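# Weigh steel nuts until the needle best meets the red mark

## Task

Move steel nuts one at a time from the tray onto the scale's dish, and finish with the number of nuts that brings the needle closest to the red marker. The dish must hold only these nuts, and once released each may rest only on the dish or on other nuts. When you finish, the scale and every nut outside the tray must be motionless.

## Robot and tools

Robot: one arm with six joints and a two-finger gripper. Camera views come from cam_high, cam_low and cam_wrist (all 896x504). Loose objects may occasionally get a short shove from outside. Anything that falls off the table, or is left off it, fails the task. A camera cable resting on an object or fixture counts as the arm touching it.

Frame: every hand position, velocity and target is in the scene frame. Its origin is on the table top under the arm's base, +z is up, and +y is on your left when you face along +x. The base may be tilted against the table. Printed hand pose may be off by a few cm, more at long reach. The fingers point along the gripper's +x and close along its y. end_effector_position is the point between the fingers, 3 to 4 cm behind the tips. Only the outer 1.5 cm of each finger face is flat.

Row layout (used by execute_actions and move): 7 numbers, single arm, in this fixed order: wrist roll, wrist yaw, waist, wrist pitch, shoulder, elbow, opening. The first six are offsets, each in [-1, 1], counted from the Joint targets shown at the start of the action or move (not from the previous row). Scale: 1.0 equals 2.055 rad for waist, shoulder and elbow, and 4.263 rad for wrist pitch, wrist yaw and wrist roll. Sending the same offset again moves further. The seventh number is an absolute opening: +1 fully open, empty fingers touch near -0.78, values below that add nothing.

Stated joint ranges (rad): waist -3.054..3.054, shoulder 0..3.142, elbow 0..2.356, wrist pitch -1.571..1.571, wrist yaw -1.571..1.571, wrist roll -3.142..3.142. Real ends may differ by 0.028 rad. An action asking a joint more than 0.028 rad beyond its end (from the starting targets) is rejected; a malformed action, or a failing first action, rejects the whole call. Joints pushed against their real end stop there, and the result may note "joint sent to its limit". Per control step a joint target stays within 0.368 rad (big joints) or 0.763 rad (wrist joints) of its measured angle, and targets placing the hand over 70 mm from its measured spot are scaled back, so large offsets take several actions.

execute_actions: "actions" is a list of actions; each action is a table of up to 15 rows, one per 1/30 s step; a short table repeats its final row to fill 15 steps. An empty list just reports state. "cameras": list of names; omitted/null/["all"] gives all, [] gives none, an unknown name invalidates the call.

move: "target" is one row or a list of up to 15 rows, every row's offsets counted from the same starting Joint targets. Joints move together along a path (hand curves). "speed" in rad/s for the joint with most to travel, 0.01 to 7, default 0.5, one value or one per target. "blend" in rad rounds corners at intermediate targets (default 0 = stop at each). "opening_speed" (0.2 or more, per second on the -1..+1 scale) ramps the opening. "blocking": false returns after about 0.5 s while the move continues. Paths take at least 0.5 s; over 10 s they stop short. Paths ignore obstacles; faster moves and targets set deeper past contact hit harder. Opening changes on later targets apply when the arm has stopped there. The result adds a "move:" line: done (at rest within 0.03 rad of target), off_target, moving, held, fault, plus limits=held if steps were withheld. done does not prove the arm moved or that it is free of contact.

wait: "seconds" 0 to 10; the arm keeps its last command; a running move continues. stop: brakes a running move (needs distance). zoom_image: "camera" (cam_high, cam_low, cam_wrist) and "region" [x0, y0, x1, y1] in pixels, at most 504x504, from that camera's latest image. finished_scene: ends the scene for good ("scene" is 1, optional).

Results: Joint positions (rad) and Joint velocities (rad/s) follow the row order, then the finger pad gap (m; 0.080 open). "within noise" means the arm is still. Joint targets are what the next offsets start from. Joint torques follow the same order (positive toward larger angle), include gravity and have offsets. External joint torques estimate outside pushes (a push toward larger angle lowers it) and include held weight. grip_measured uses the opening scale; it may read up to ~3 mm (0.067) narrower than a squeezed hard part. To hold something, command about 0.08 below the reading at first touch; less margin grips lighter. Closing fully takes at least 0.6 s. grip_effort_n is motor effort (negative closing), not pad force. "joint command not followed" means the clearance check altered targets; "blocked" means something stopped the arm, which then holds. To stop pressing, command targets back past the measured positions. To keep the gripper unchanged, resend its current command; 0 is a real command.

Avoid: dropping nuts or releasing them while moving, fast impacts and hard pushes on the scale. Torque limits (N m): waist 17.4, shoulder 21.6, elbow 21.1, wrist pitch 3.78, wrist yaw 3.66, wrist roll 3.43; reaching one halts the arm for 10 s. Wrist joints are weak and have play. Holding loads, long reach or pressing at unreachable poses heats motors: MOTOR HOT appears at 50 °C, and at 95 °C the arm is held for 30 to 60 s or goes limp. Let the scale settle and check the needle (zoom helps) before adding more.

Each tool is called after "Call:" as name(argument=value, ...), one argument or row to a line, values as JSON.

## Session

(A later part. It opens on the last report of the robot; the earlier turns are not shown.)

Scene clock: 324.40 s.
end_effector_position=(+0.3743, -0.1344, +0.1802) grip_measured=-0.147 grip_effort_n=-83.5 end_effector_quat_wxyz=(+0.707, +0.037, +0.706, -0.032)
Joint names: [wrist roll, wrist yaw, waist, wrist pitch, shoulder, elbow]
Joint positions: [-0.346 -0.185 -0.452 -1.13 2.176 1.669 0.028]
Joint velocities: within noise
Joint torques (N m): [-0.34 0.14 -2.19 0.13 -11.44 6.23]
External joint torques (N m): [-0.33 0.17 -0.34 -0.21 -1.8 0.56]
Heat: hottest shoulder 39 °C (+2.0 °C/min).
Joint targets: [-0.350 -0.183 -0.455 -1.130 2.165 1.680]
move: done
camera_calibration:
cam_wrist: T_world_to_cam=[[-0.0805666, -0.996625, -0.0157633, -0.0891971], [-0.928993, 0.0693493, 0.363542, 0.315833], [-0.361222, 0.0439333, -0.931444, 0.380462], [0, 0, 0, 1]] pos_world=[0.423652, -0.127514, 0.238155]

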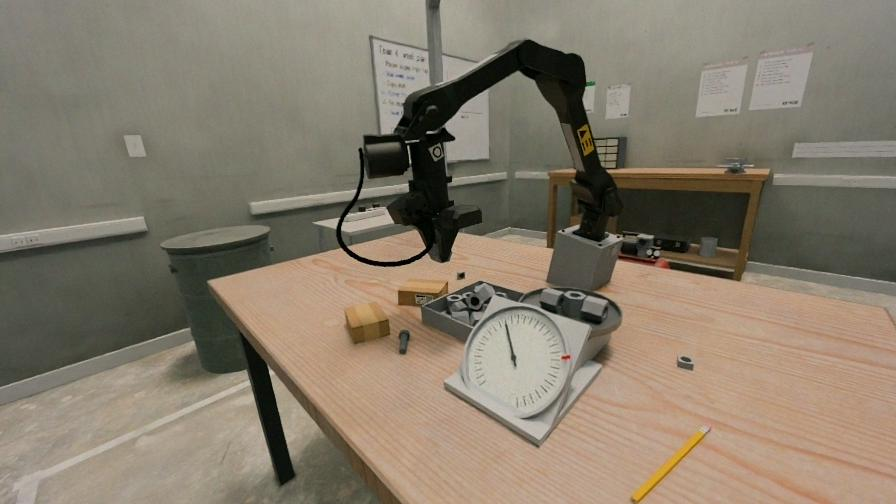

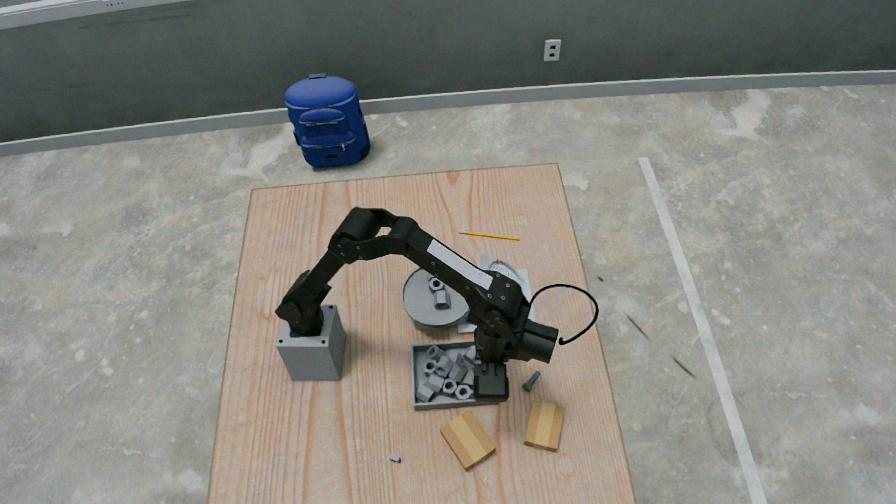

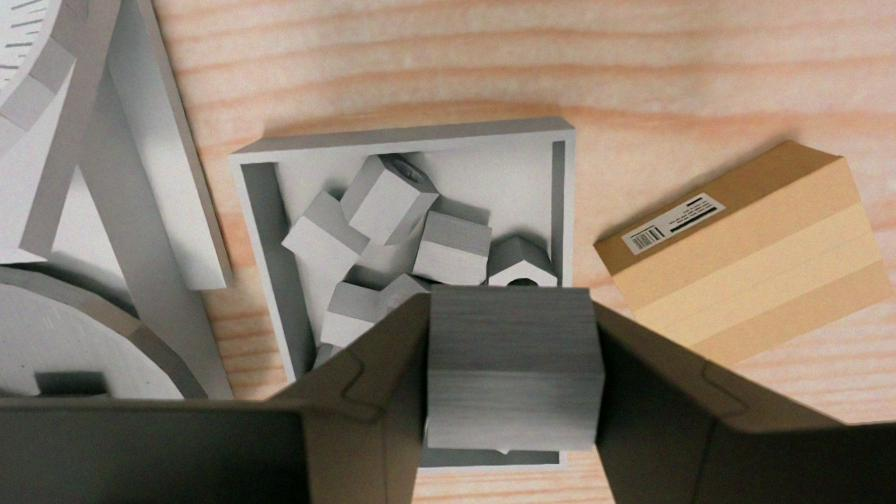

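Call:
move(
  target=[0.1121, -0.0012, 0.2691, 0.0388, -0.1611, -0.1966, -0.2],
  speed=0.5,
)

Call:
zoom_image(
  camera="cam_high",
  region=[460, 200, 640, 360],
)

Scene clock: 327.13 s.
end_effector_position=(+0.3346, +0.0760, +0.1639) grip_measured=-0.147 grip_effort_n=-83.5 end_effector_quat_wxyz=(+0.706, -0.003, +0.708, +0.001)
Joint names: [wrist roll, wrist yaw, waist, wrist pitch, shoulder, elbow]
Joint positions: [0.113 -0.183 0.099 -0.972 1.849 1.285 0.028]
Joint velocities: within noise
Joint torques (N m): [0.39 -0.02 -1.63 0.69 -9.81 3.97]
External joint torques (N m): [0.39 -0.02 -0.11 0.37 -2 -1.4]
Heat: hottest shoulder 40 °C (+3.0 °C/min).
Joint targets: [0.128 -0.189 0.098 -0.965 1.834 1.276]
move: done
camera_calibration:
cam_wrist: T_world_to_cam=[[0.0208108, -0.999764, -0.00629795, 0.0817254], [-0.929616, -0.0216682, 0.367892, 0.276672], [-0.367941, -0.00180144, -0.929847, 0.347088], [0, 0, 0, 1]] pos_world=[0.383206, 0.0883264, 0.221468]

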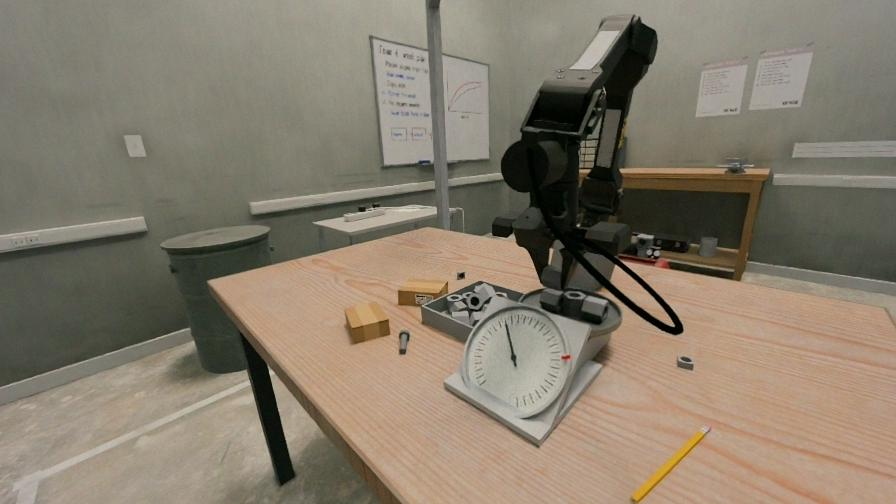

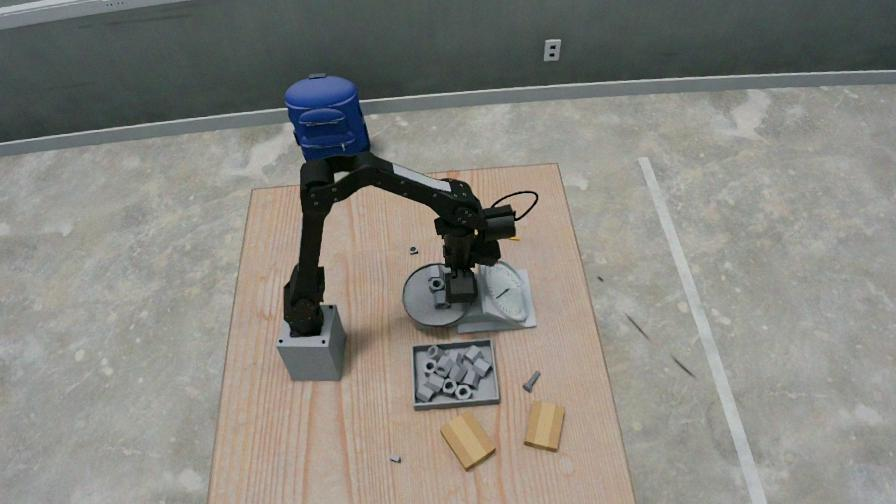

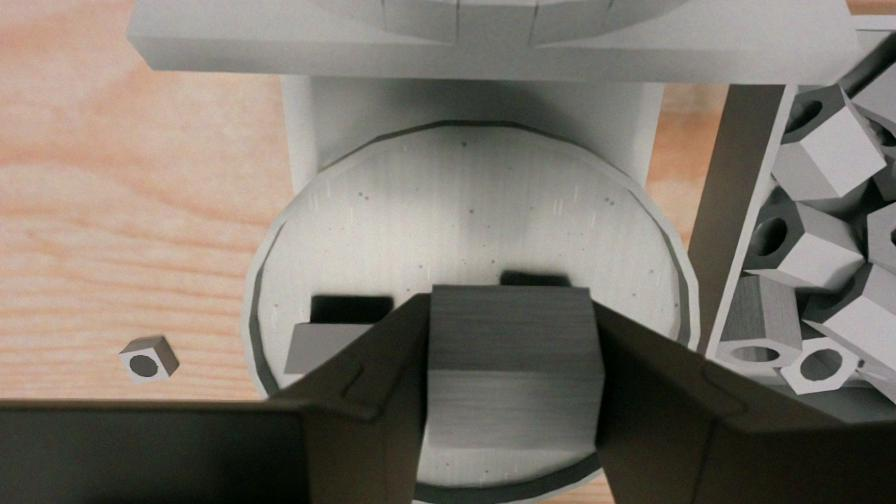

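Scaled by 2.800.

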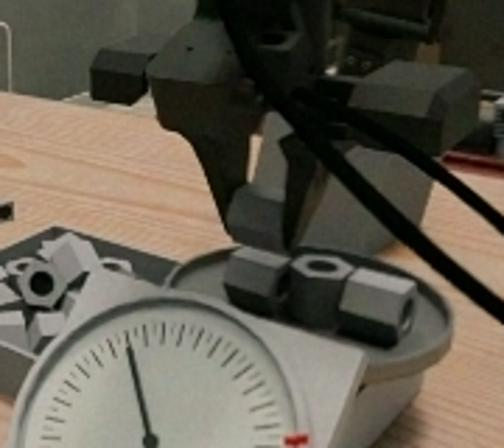

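Call:
move(
  target=[0.0075, 0.0005, 0.0131, 0.0463, 0.053, -0.0517, -0.2],
  speed=0.2,
  cameras=["cam_high", "cam_wrist"],
)

Call:
zoom_image(
  camera="cam_high",
  region=[460, 230, 640, 410],
)

Scene clock: 331.03 s.
end_effector_position=(+0.3350, +0.0741, +0.1120) grip_measured=-0.147 grip_effort_n=-83.5 end_effector_quat_wxyz=(+0.706, +0.001, +0.708, -0.002)
Joint names: [wrist roll, wrist yaw, waist, wrist pitch, shoulder, elbow]
Joint positions: [0.145 -0.183 0.122 -0.774 1.934 1.178 0.028]
Joint velocities: within noise
Joint torques (N m): [0.39 0.04 -1.33 0.67 -7.31 3.62]
External joint torques (N m): [0.39 0.03 0.27 0.32 0.78 -1.38]
Heat: hottest shoulder 40 °C (+3.0 °C/min).
Joint targets: [0.160 -0.186 0.125 -0.767 1.943 1.169]
move: done
camera_calibration:
cam_wrist: T_world_to_cam=[[0.0117072, -0.999905, -0.00731172, 0.0826996], [-0.930285, -0.0135727, 0.366587, 0.295931], [-0.366652, 0.00251027, -0.930355, 0.29832], [0, 0, 0, 1]] pos_world=[0.383711, 0.0859594, 0.169664]
Images, in order (width x height): cam_high 896x504, cam_wrist 896x504.

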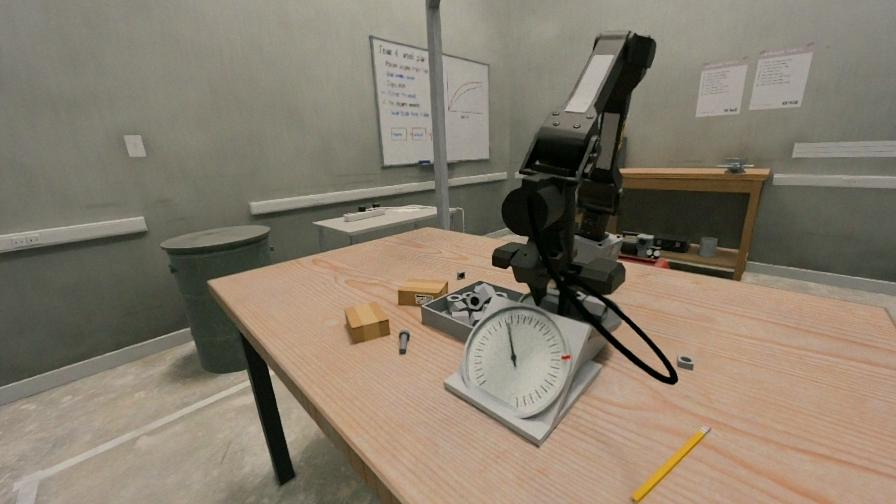

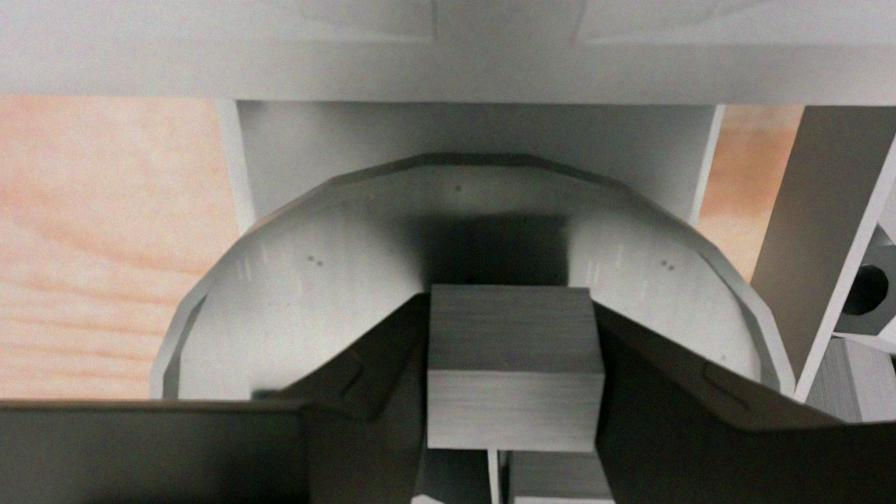

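Scaled by 2.800.

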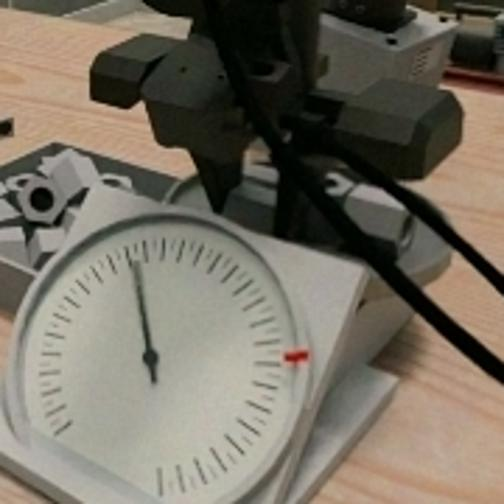

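Call:
move(
  target=[0.0014, 0.0, 0.0024, -0.0066, 0.0167, 0.0359, -0.2],
  speed=0.15,
  cameras=["cam_high", "cam_wrist"],
)

Call:
zoom_image(
  camera="cam_wrist",
  region=[380, 100, 740, 504],
)

Scene clock: 335.13 s.
end_effector_position=(+0.3447, +0.0773, +0.1121) grip_measured=-0.147 grip_effort_n=-83.5 end_effector_quat_wxyz=(+0.705, +0.001, +0.709, -0.003)
Joint names: [wrist roll, wrist yaw, waist, wrist pitch, shoulder, elbow]
Joint positions: [0.151 -0.183 0.127 -0.796 1.968 1.231 0.028]
Joint velocities: within noise
Joint torques (N m): [0.4 0.03 -1.34 0.14 -7.43 5.72]
External joint torques (N m): [0.4 0.03 0.27 -0.2 0.92 0.67]
Heat: hottest shoulder 39 °C (+2.0 °C/min).
Joint targets: [0.166 -0.186 0.130 -0.796 1.978 1.243]
move: done
camera_calibration:
cam_wrist: T_world_to_cam=[[0.00995484, -0.999925, -0.00709504, 0.0863426], [-0.929115, -0.0118724, 0.3696, 0.304084], [-0.369657, 0.0029128, -0.929164, 0.302801], [0, 0, 0, 1]] pos_world=[0.393602, 0.0890644, 0.169574]
Images, in order (width x height): cam_high 896x504, cam_wrist 896x504.

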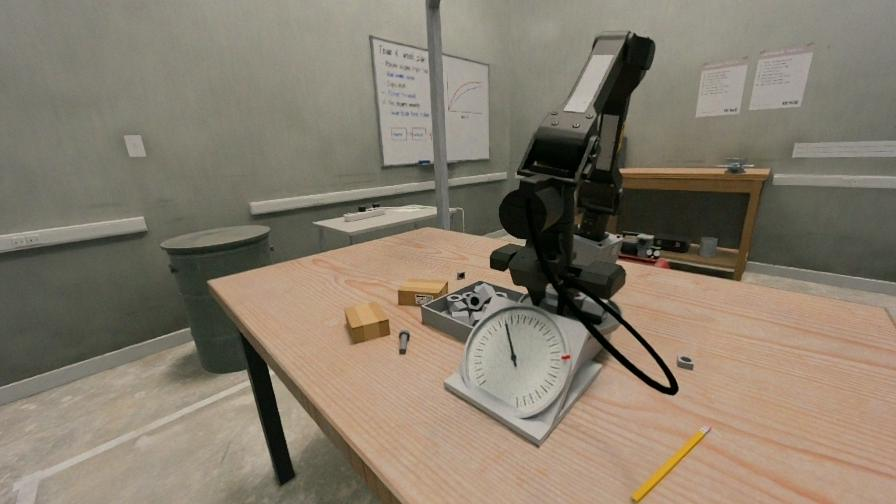

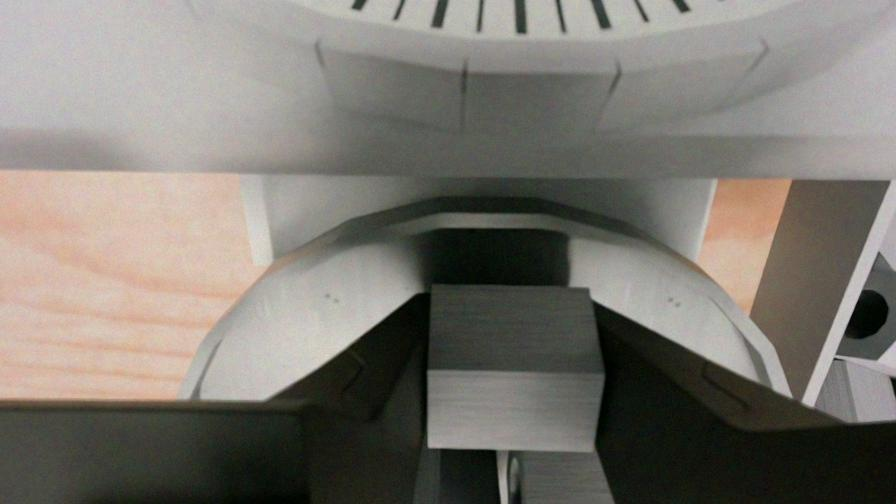

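Scaled by 1.248.

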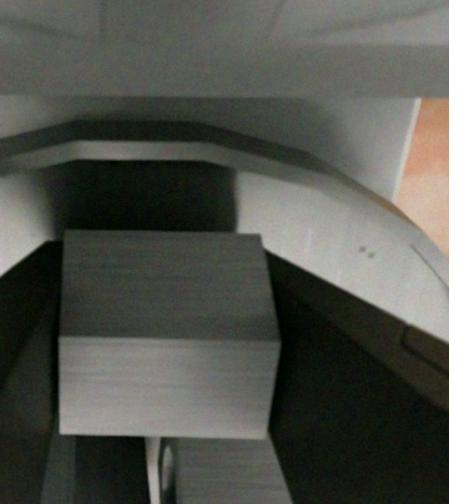

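Call:
move(
  target=[0.003, 0.0, 0.006, 0.0069, 0.0049, -0.0122, -0.2],
  speed=0.05,
  cameras=["cam_high", "cam_wrist"],
)

Call:
zoom_image(
  camera="cam_high",
  region=[460, 260, 620, 420],
)

Scene clock: 337.47 s.
end_effector_position=(+0.3465, +0.0804, +0.1089) grip_measured=-0.147 grip_effort_n=-83.5 end_effector_quat_wxyz=(+0.708, +0.002, +0.706, -0.003)
Joint names: [wrist roll, wrist yaw, waist, wrist pitch, shoulder, elbow]
Joint positions: [0.164 -0.183 0.136 -0.776 1.974 1.228 0.028]
Joint velocities: within noise
Joint torques (N m): [0.39 0.04 -1.11 0.91 -6.96 3.57]
External joint torques (N m): [0.39 0.03 0.59 0.56 1.36 -1.4]
Heat: hottest shoulder 39 °C (+2.0 °C/min).
Joint targets: [0.179 -0.186 0.142 -0.766 1.987 1.218]
move: done
camera_calibration:
cam_wrist: T_world_to_cam=[[0.00914494, -0.99992, -0.008708, 0.0899062], [-0.932309, -0.0116746, 0.361475, 0.308959], [-0.361548, 0.00481287, -0.932341, 0.2979], [0, 0, 0, 1]] pos_world=[0.394928, 0.0920722, 0.166846]
Images, in order (width x height): cam_high 896x504, cam_wrist 896x504.

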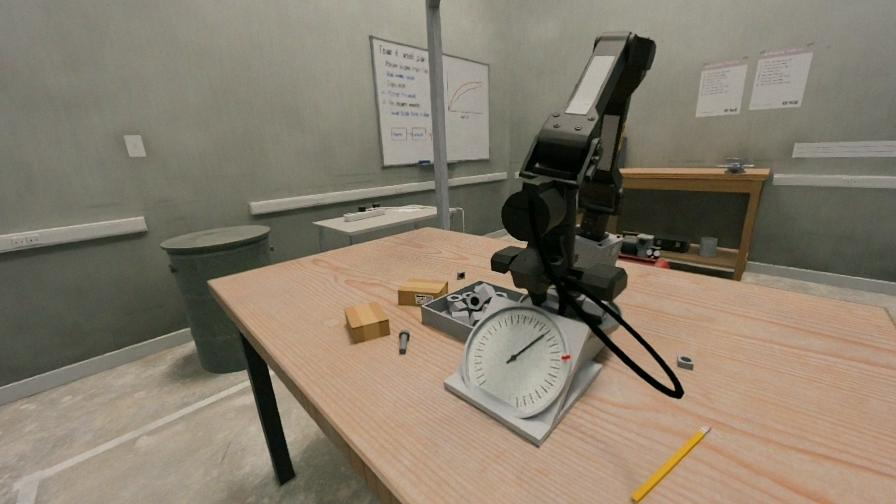

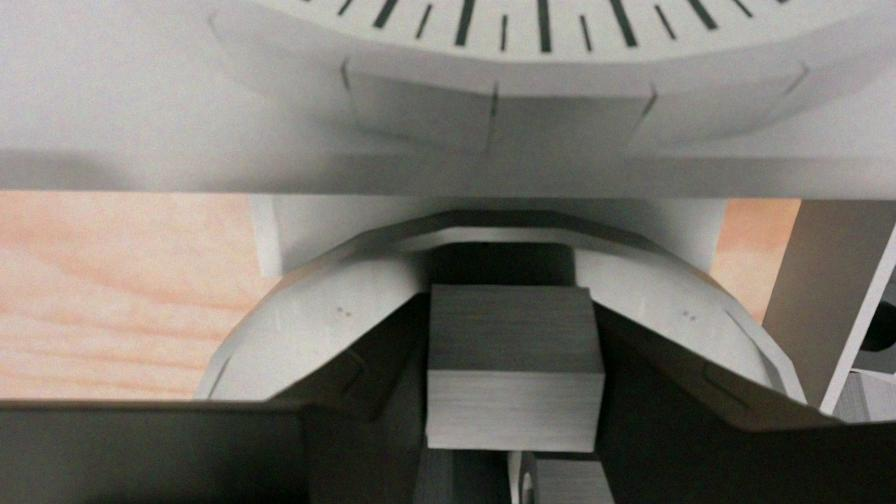

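Scaled by 3.150.

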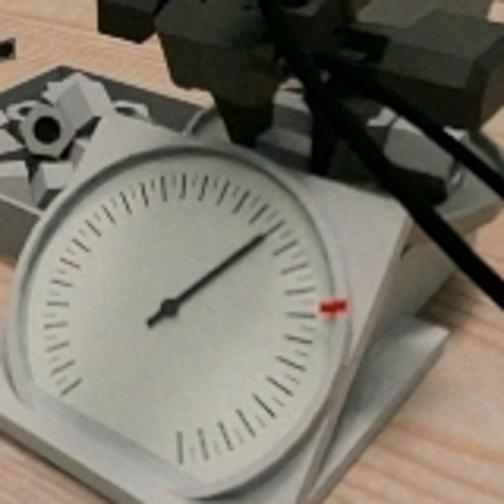

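Call:
move(
  target=[0, 0, 0, 0, 0, 0, 0.1],
  speed=0.1,
  opening_speed=0.25,
  cameras=["cam_high", "cam_wrist"],
)

Call:
zoom_image(
  camera="cam_high",
  region=[460, 260, 620, 420],
)

Scene clock: 339.67 s.
end_effector_position=(+0.3468, +0.0810, +0.1083) grip_measured=+0.097 grip_effort_n=13.3 end_effector_quat_wxyz=(+0.709, +0.002, +0.706, -0.002)
Joint names: [wrist roll, wrist yaw, waist, wrist pitch, shoulder, elbow]
Joint positions: [0.165 -0.183 0.138 -0.773 1.975 1.228 0.039]
Joint velocities: within noise
Joint torques (N m): [0.39 0.03 -1.29 0.69 -7.11 3.54]
External joint torques (N m): [0.39 0.03 0.36 0.33 1.26 -1.5]
Heat: hottest shoulder 39 °C (+2.0 °C/min).
Joint targets: [0.179 -0.186 0.142 -0.766 1.988 1.218]
move: done
camera_calibration:
cam_wrist: T_world_to_cam=[[0.00977241, -0.999911, -0.00904304, 0.0903059], [-0.932691, -0.0123754, 0.360463, 0.309722], [-0.360543, 0.00491177, -0.93273, 0.297159], [0, 0, 0, 1]] pos_world=[0.395131, 0.0926712, 0.166343]
Images, in order (width x height): cam_high 896x504, cam_wrist 896x504.

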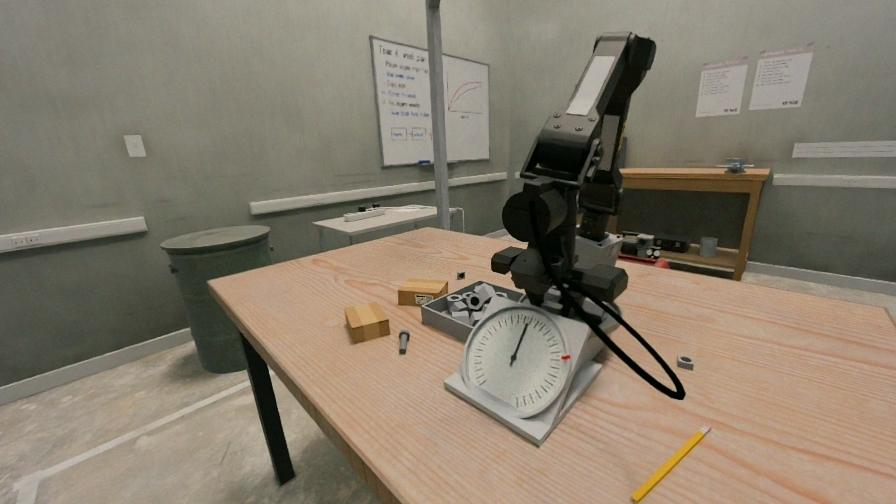

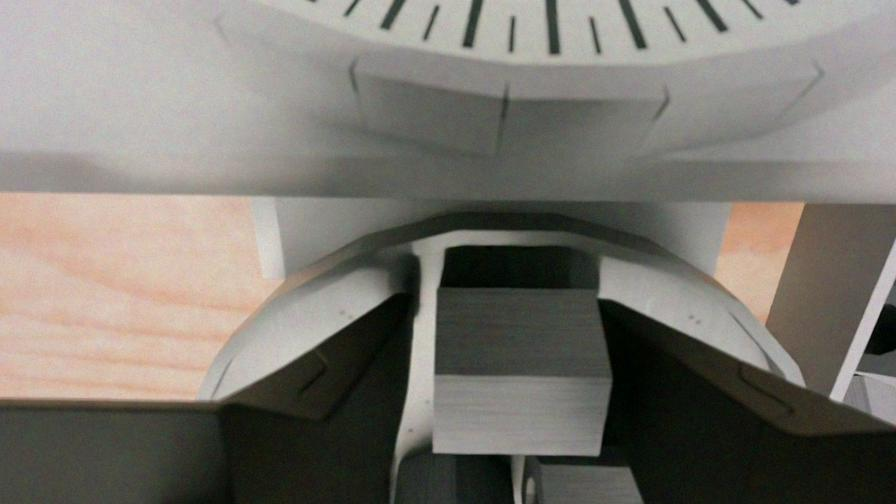

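Scaled by 3.150.

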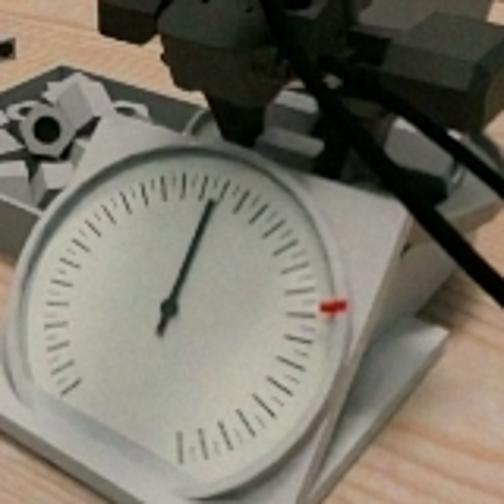

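Call:
move(
  target=[0, 0, 0, 0, 0, 0, 0.25],
  speed=0.1,
  opening_speed=0.5,
  cameras=["cam_high", "cam_wrist"],
)

Call:
zoom_image(
  camera="cam_wrist",
  region=[340, 230, 700, 504],
)

Call:
zoom_image(
  camera="cam_high",
  region=[460, 295, 580, 415],
)

Scene clock: 341.07 s.
end_effector_position=(+0.3468, +0.0810, +0.1083) grip_measured=+0.247 grip_effort_n=13.3 end_effector_quat_wxyz=(+0.709, +0.002, +0.706, -0.002)
Joint names: [wrist roll, wrist yaw, waist, wrist pitch, shoulder, elbow]
Joint positions: [0.165 -0.183 0.138 -0.773 1.975 1.228 0.046]
Joint velocities: within noise
Joint torques (N m): [0.39 0.04 -1.29 0.69 -7.1 3.54]
External joint torques (N m): [0.39 0.03 0.37 0.34 1.21 -1.44]
Heat: hottest shoulder 39 °C (+2.0 °C/min).
Joint targets: [0.179 -0.186 0.142 -0.766 1.988 1.218]
move: done
camera_calibration:
cam_wrist: T_world_to_cam=[[0.00977241, -0.999911, -0.00904304, 0.0903059], [-0.932691, -0.0123754, 0.360463, 0.309722], [-0.360543, 0.00491177, -0.93273, 0.297159], [0, 0, 0, 1]] pos_world=[0.395131, 0.0926712, 0.166343]
Images, in order (width x height): cam_high 896x504, cam_wrist 896x504.

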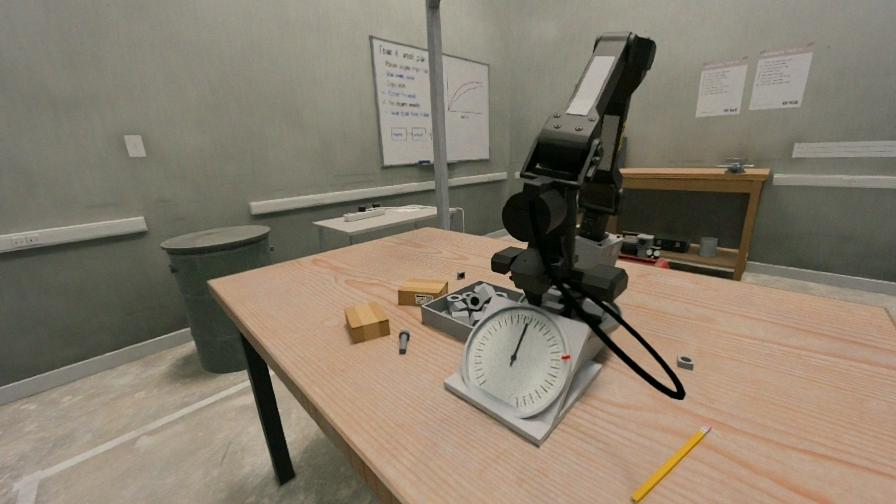

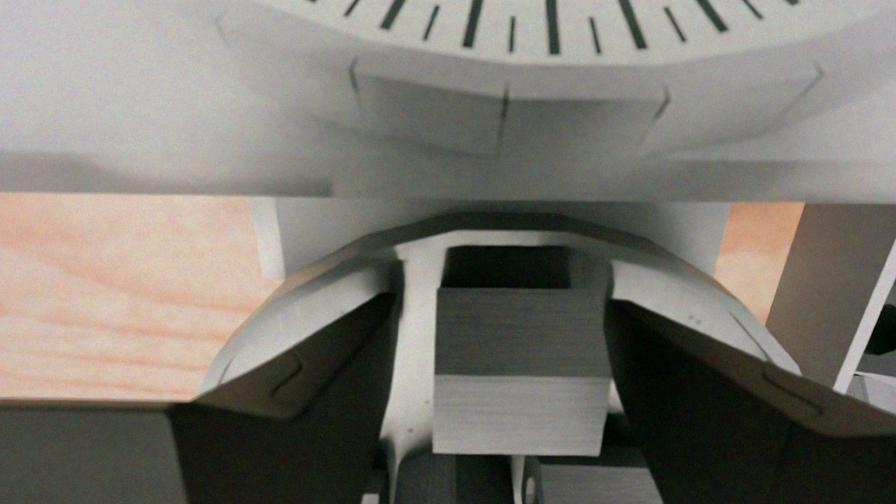

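Scaled by 1.400.

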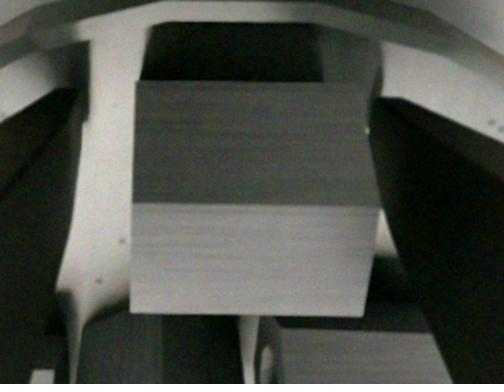

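Scaled by 4.200.

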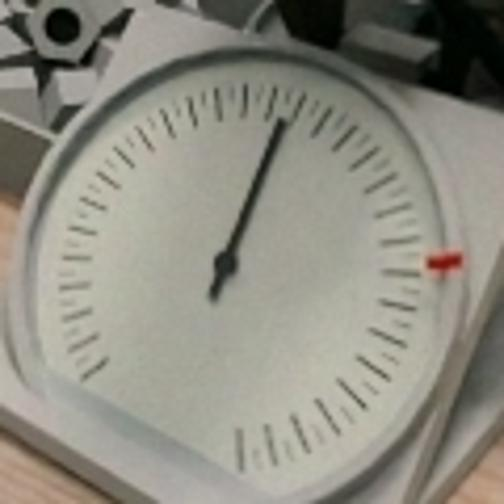

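Call:
move(
  target=[
    [-0.012, -0.0005, -0.0185, -0.0521, -0.0564, 0.065, 0.25],
    [-0.1398, 0.0007, -0.2852, -0.0537, 0.0243, 0.0856, 1.0],
  ],
  speed=[0.15, 0.6],
  blend=[0.02, 0],
)

Call:
zoom_image(
  camera="cam_wrist",
  region=[250, 10, 670, 430],
)

Call:
zoom_image(
  camera="cam_high",
  region=[460, 260, 640, 420],
)

Scene clock: 346.40 s.
end_effector_position=(+0.3339, -0.1158, +0.1653) grip_measured=+1.000 grip_effort_n=13.3 end_effector_quat_wxyz=(+0.707, +0.010, +0.707, -0.007)
Joint names: [wrist roll, wrist yaw, waist, wrist pitch, shoulder, elbow]
Joint positions: [-0.412 -0.183 -0.445 -0.995 2.025 1.384 0.08]
Joint velocities: within noise
Joint torques (N m): [-0.34 0.11 -1.62 0.17 -7.24 5.95]
External joint torques (N m): [-0.34 0.14 0.13 -0.16 1.17 0.48]
Heat: hottest shoulder 39 °C (+2.0 °C/min).
Joint targets: [-0.417 -0.183 -0.444 -0.995 2.037 1.394]
move: done
camera_calibration:
cam_wrist: T_world_to_cam=[[-0.00782075, -0.999872, -0.0139432, -0.0991395], [-0.931376, 0.00220831, 0.364052, 0.275358], [-0.363974, 0.0158335, -0.931274, 0.348751], [0, 0, 0, 1]] pos_world=[0.382623, -0.105257, 0.223156]

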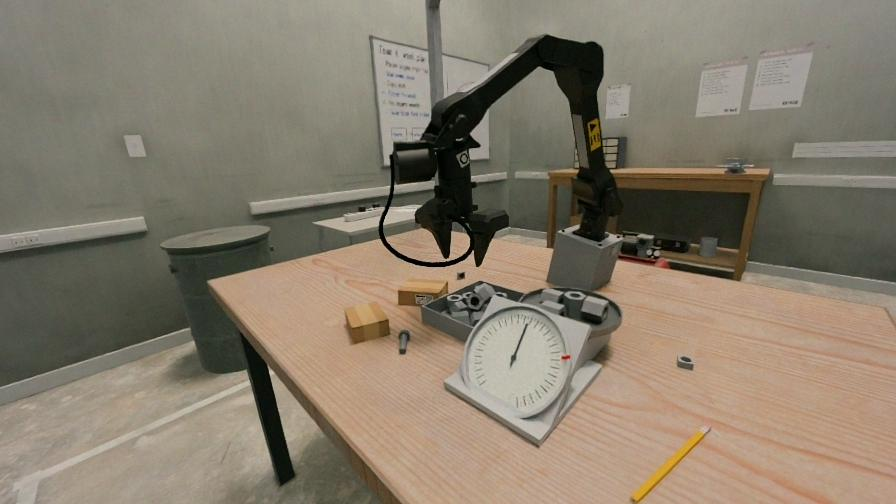

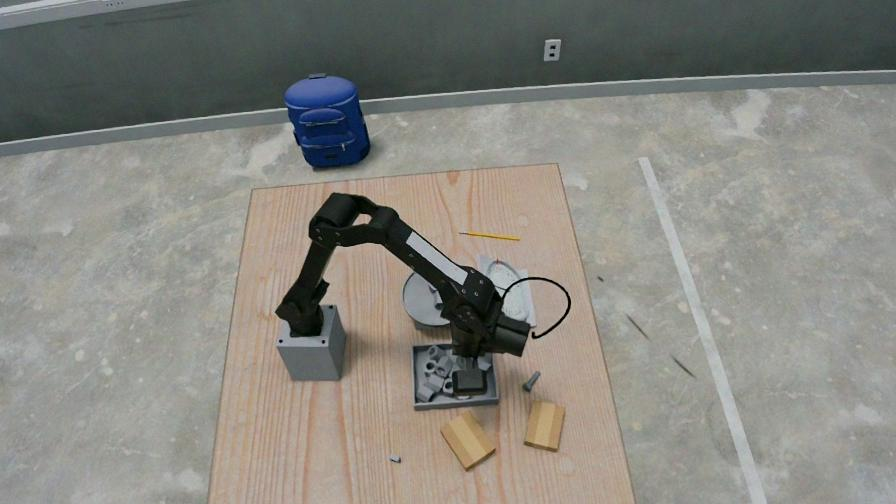

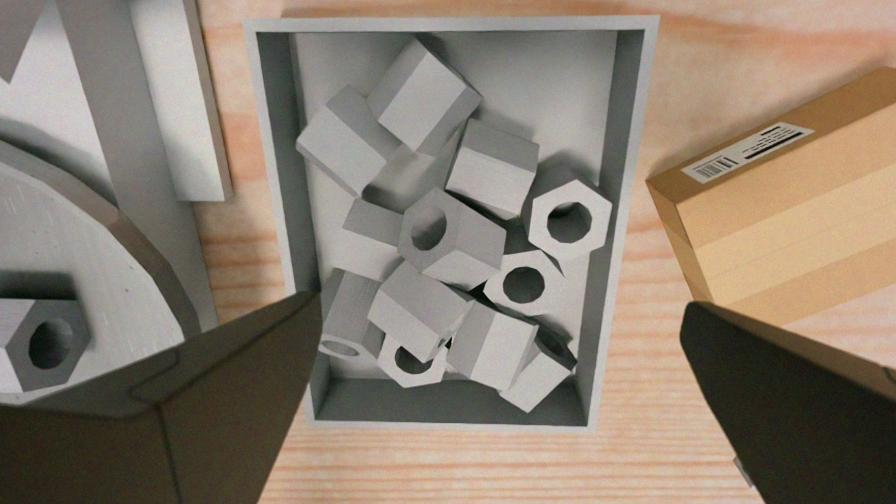

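Scaled by 1.200.

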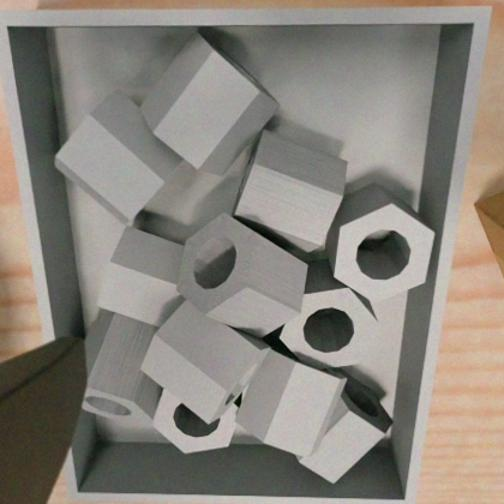

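Scaled by 2.800.

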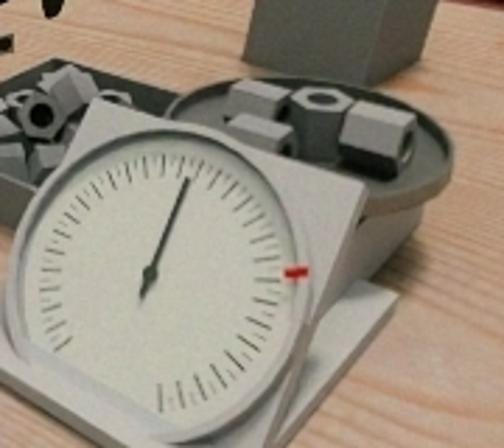

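Call:
zoom_image(
  camera="cam_wrist",
  region=[430, 90, 640, 310],
)

Call:
zoom_image(
  camera="cam_wrist",
  region=[290, 20, 550, 220],
)

Scaled by 2.291.

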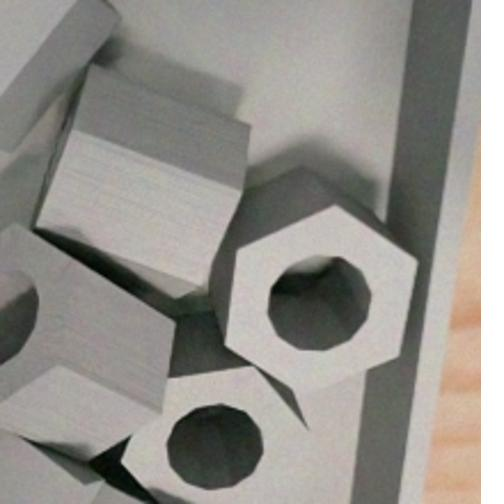

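Scaled by 1.938.

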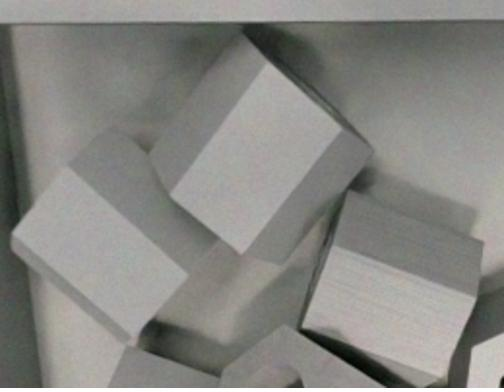

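Call:
zoom_image(
  camera="cam_wrist",
  region=[320, 180, 600, 430],
)

Scaled by 1.800.

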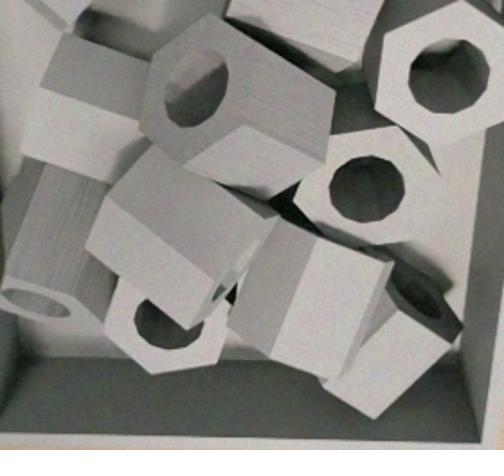

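Call:
move(
  target=[-0.2007, 0.0, 0.02, 0.0392, -0.0764, -0.1482, 1.0],
  speed=0.6,
  cameras=["cam_wrist"],
)

Call:
zoom_image(
  camera="cam_wrist",
  region=[250, 50, 700, 504],
)

Scene clock: 356.80 s.
end_effector_position=(+0.2940, -0.0890, +0.1405) grip_measured=+1.000 grip_effort_n=12.8 end_effector_quat_wxyz=(+0.644, -0.296, +0.641, +0.295)
Joint names: [wrist roll, wrist yaw, waist, wrist pitch, shoulder, elbow]
Joint positions: [-1.258 -0.183 -0.406 -0.834 1.89 1.1 0.08]
Joint velocities: within noise
Joint torques (N m): [-0.38 0.09 -1.11 0.62 -8.44 3.55]
External joint torques (N m): [-0.38 0.14 0.36 0.3 -1.25 -1.63]
Heat: hottest shoulder 40 °C (+3.0 °C/min).
Joint targets: [-1.273 -0.183 -0.403 -0.828 1.881 1.090]
move: done
camera_calibration:
cam_wrist: T_world_to_cam=[[0.770111, -0.637877, -0.00654593, -0.270577], [-0.592929, -0.719555, 0.36149, 0.0838779], [-0.235296, -0.274506, -0.932353, 0.247157], [0, 0, 0, 1]] pos_world=[0.316263, -0.0443938, 0.198346]
Images, in order (width x height): cam_wrist 896x504.

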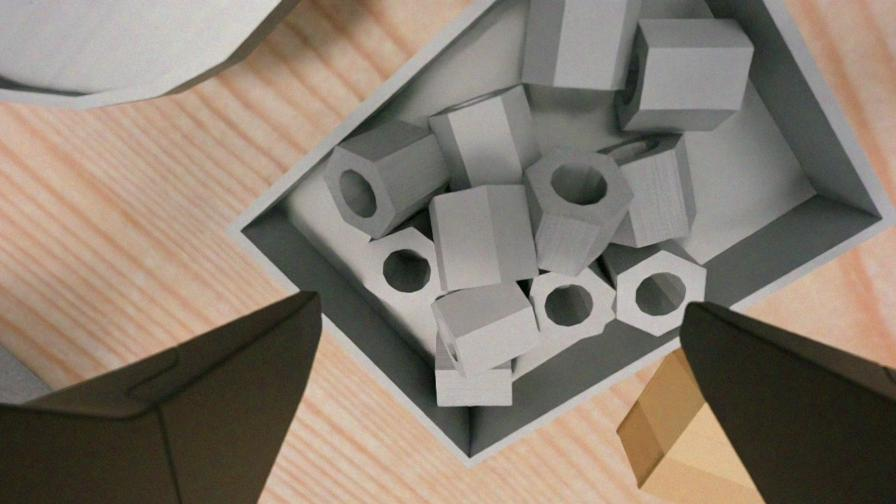

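Scaled by 1.110.

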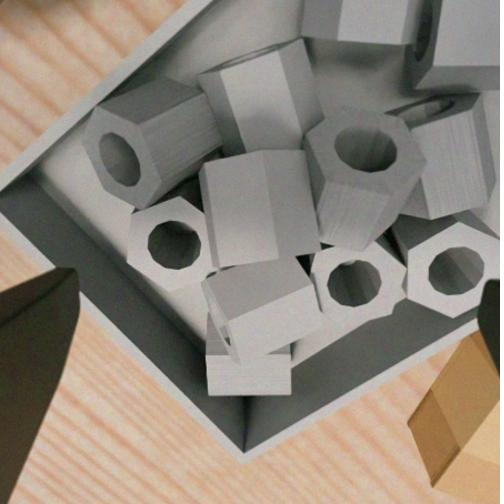

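Call:
zoom_image(
  camera="cam_wrist",
  region=[370, 120, 640, 410],
)

Scaled by 1.738.

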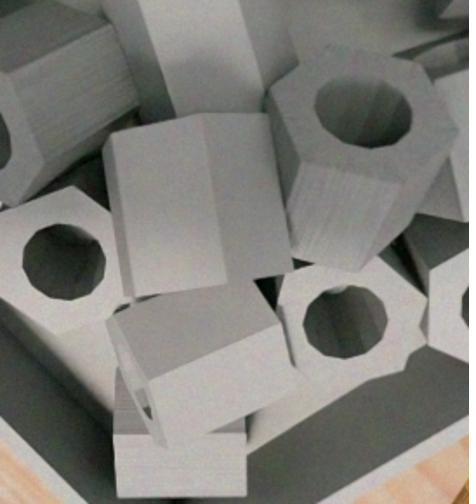

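Call:
move(
  target=[0.4668, 0.0014, -0.0558, 0.0075, 0.1385, 0.1117, 0.3],
  speed=1.2,
  cameras=["cam_wrist"],
)

Call:
zoom_image(
  camera="cam_wrist",
  region=[330, 130, 680, 480],
)

Scene clock: 373.10 s.
end_effector_position=(+0.3255, -0.1513, +0.1102) grip_measured=+0.302 grip_effort_n=-14.7 end_effector_quat_wxyz=(+0.582, +0.404, +0.582, -0.400)
Joint names: [wrist roll, wrist yaw, waist, wrist pitch, shoulder, elbow]
Joint positions: [0.704 -0.18 -0.515 -0.804 2.152 1.309 0.049]
Joint velocities: within noise
Joint torques (N m): [0.35 0.24 -1.94 0.69 -7.5 5.51]
External joint torques (N m): [0.35 0.21 -0.24 0.35 1.38 0.4]
Heat: hottest shoulder 40 °C (+2.0 °C/min).
Joint targets: [0.717 -0.177 -0.518 -0.796 2.165 1.319]
move: done
camera_calibration:
cam_wrist: T_world_to_cam=[[-0.929483, -0.368575, -0.0146106, 0.260156], [-0.347853, 0.862672, 0.367146, 0.227691], [-0.122716, 0.346338, -0.930049, 0.26629], [0, 0, 0, 1]] pos_world=[0.353692, -0.192762, 0.167867]
Images, in order (width x height): cam_wrist 896x504.

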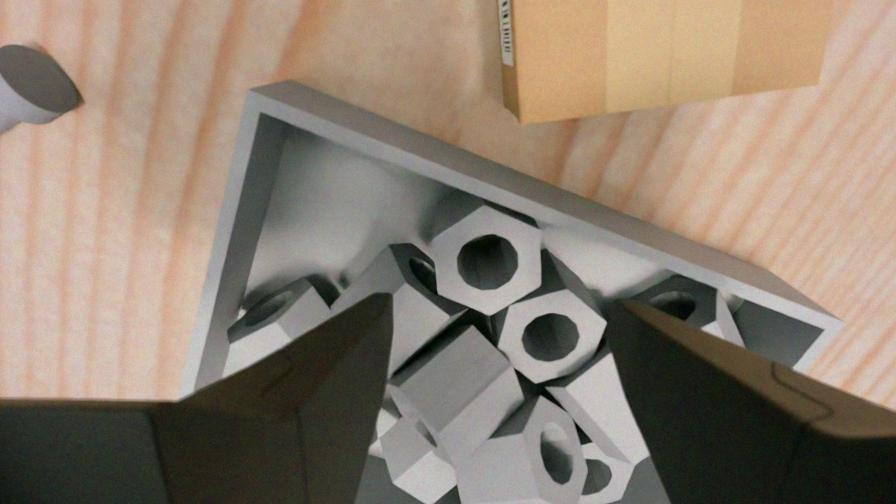

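Scaled by 1.440.

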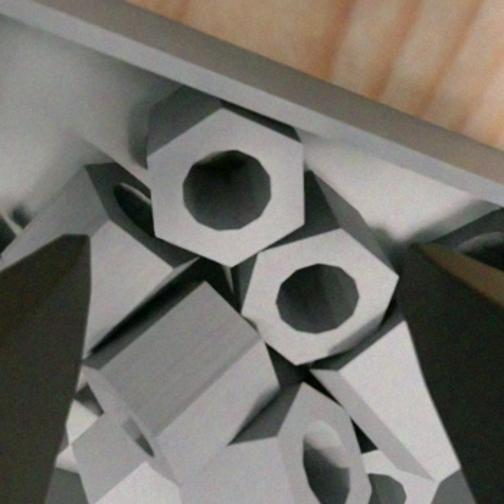

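Call:
zoom_image(
  camera="cam_wrist",
  region=[360, 170, 560, 330],
)

Scaled by 2.520.

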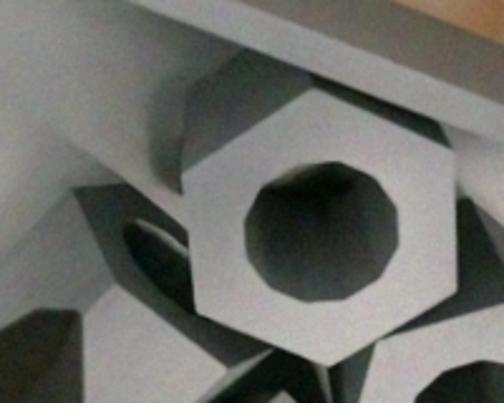

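Call:
execute_actions(
  actions=[],
  cameras=["cam_high", "cam_wrist"],
)

Call:
zoom_image(
  camera="cam_high",
  region=[390, 200, 530, 330],
)

Scene clock: 377.40 s.
end_effector_position=(+0.3255, -0.1513, +0.1102) grip_measured=+0.302 grip_effort_n=-14.2 end_effector_quat_wxyz=(+0.582, +0.404, +0.582, -0.400)
Joint names: [wrist roll, wrist yaw, waist, wrist pitch, shoulder, elbow]
Joint positions: [0.704 -0.18 -0.515 -0.804 2.152 1.309 0.049]
Joint velocities: within noise
Joint torques (N m): [0.36 0.25 -1.92 0.69 -7.49 5.52]
External joint torques (N m): [0.36 0.22 -0.21 0.36 1.19 0.53]
Heat: hottest shoulder 39 °C (+1.0 °C/min).
Joint targets: [0.717 -0.177 -0.518 -0.796 2.165 1.319]
Tool commands: gripper/opening=+0.3
camera_calibration:
cam_wrist: T_world_to_cam=[[-0.929483, -0.368575, -0.0146106, 0.260156], [-0.347853, 0.862672, 0.367146, 0.227691], [-0.122716, 0.346338, -0.930049, 0.26629], [0, 0, 0, 1]] pos_world=[0.353692, -0.192762, 0.167867]
Images, in order (width x height): cam_high 896x504, cam_wrist 896x504.

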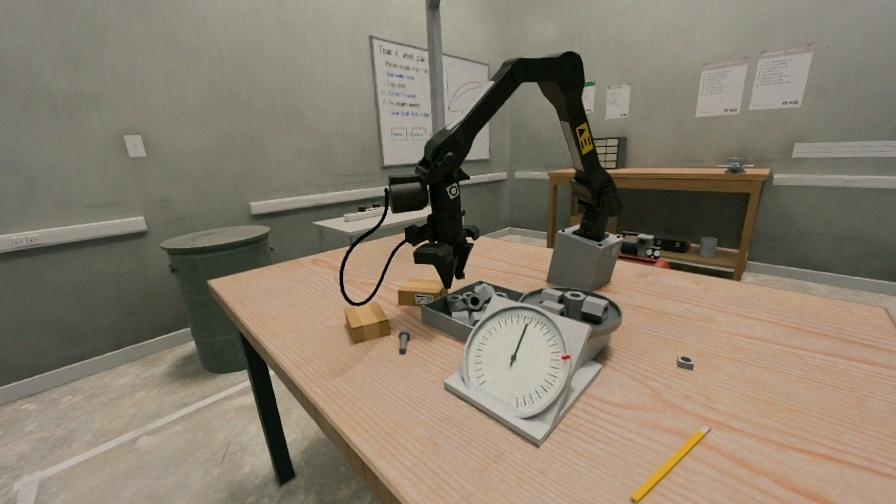

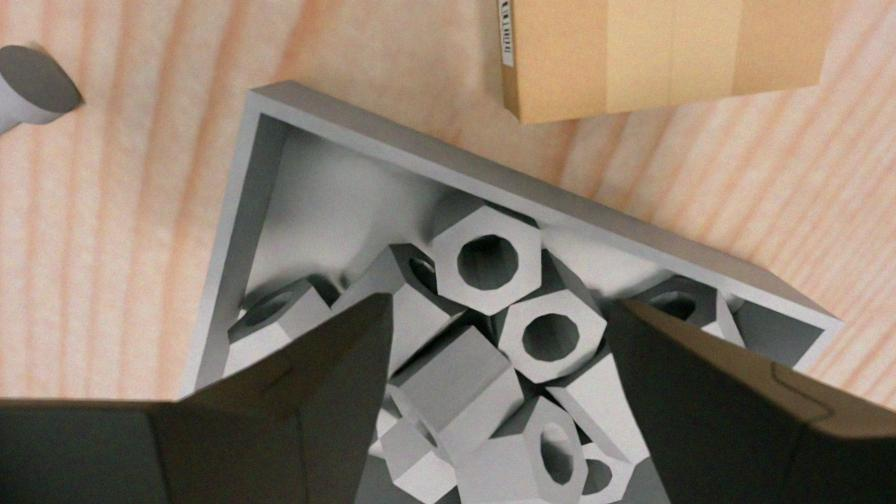

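Scaled by 3.600.

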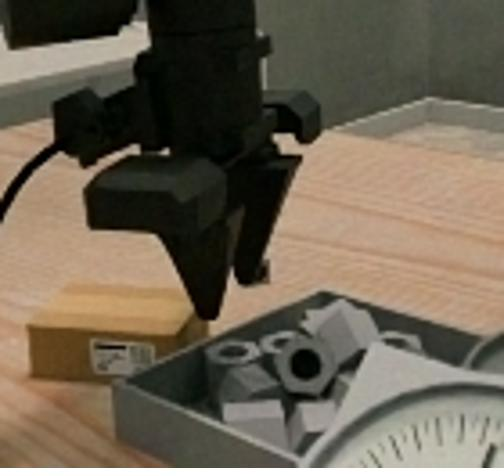

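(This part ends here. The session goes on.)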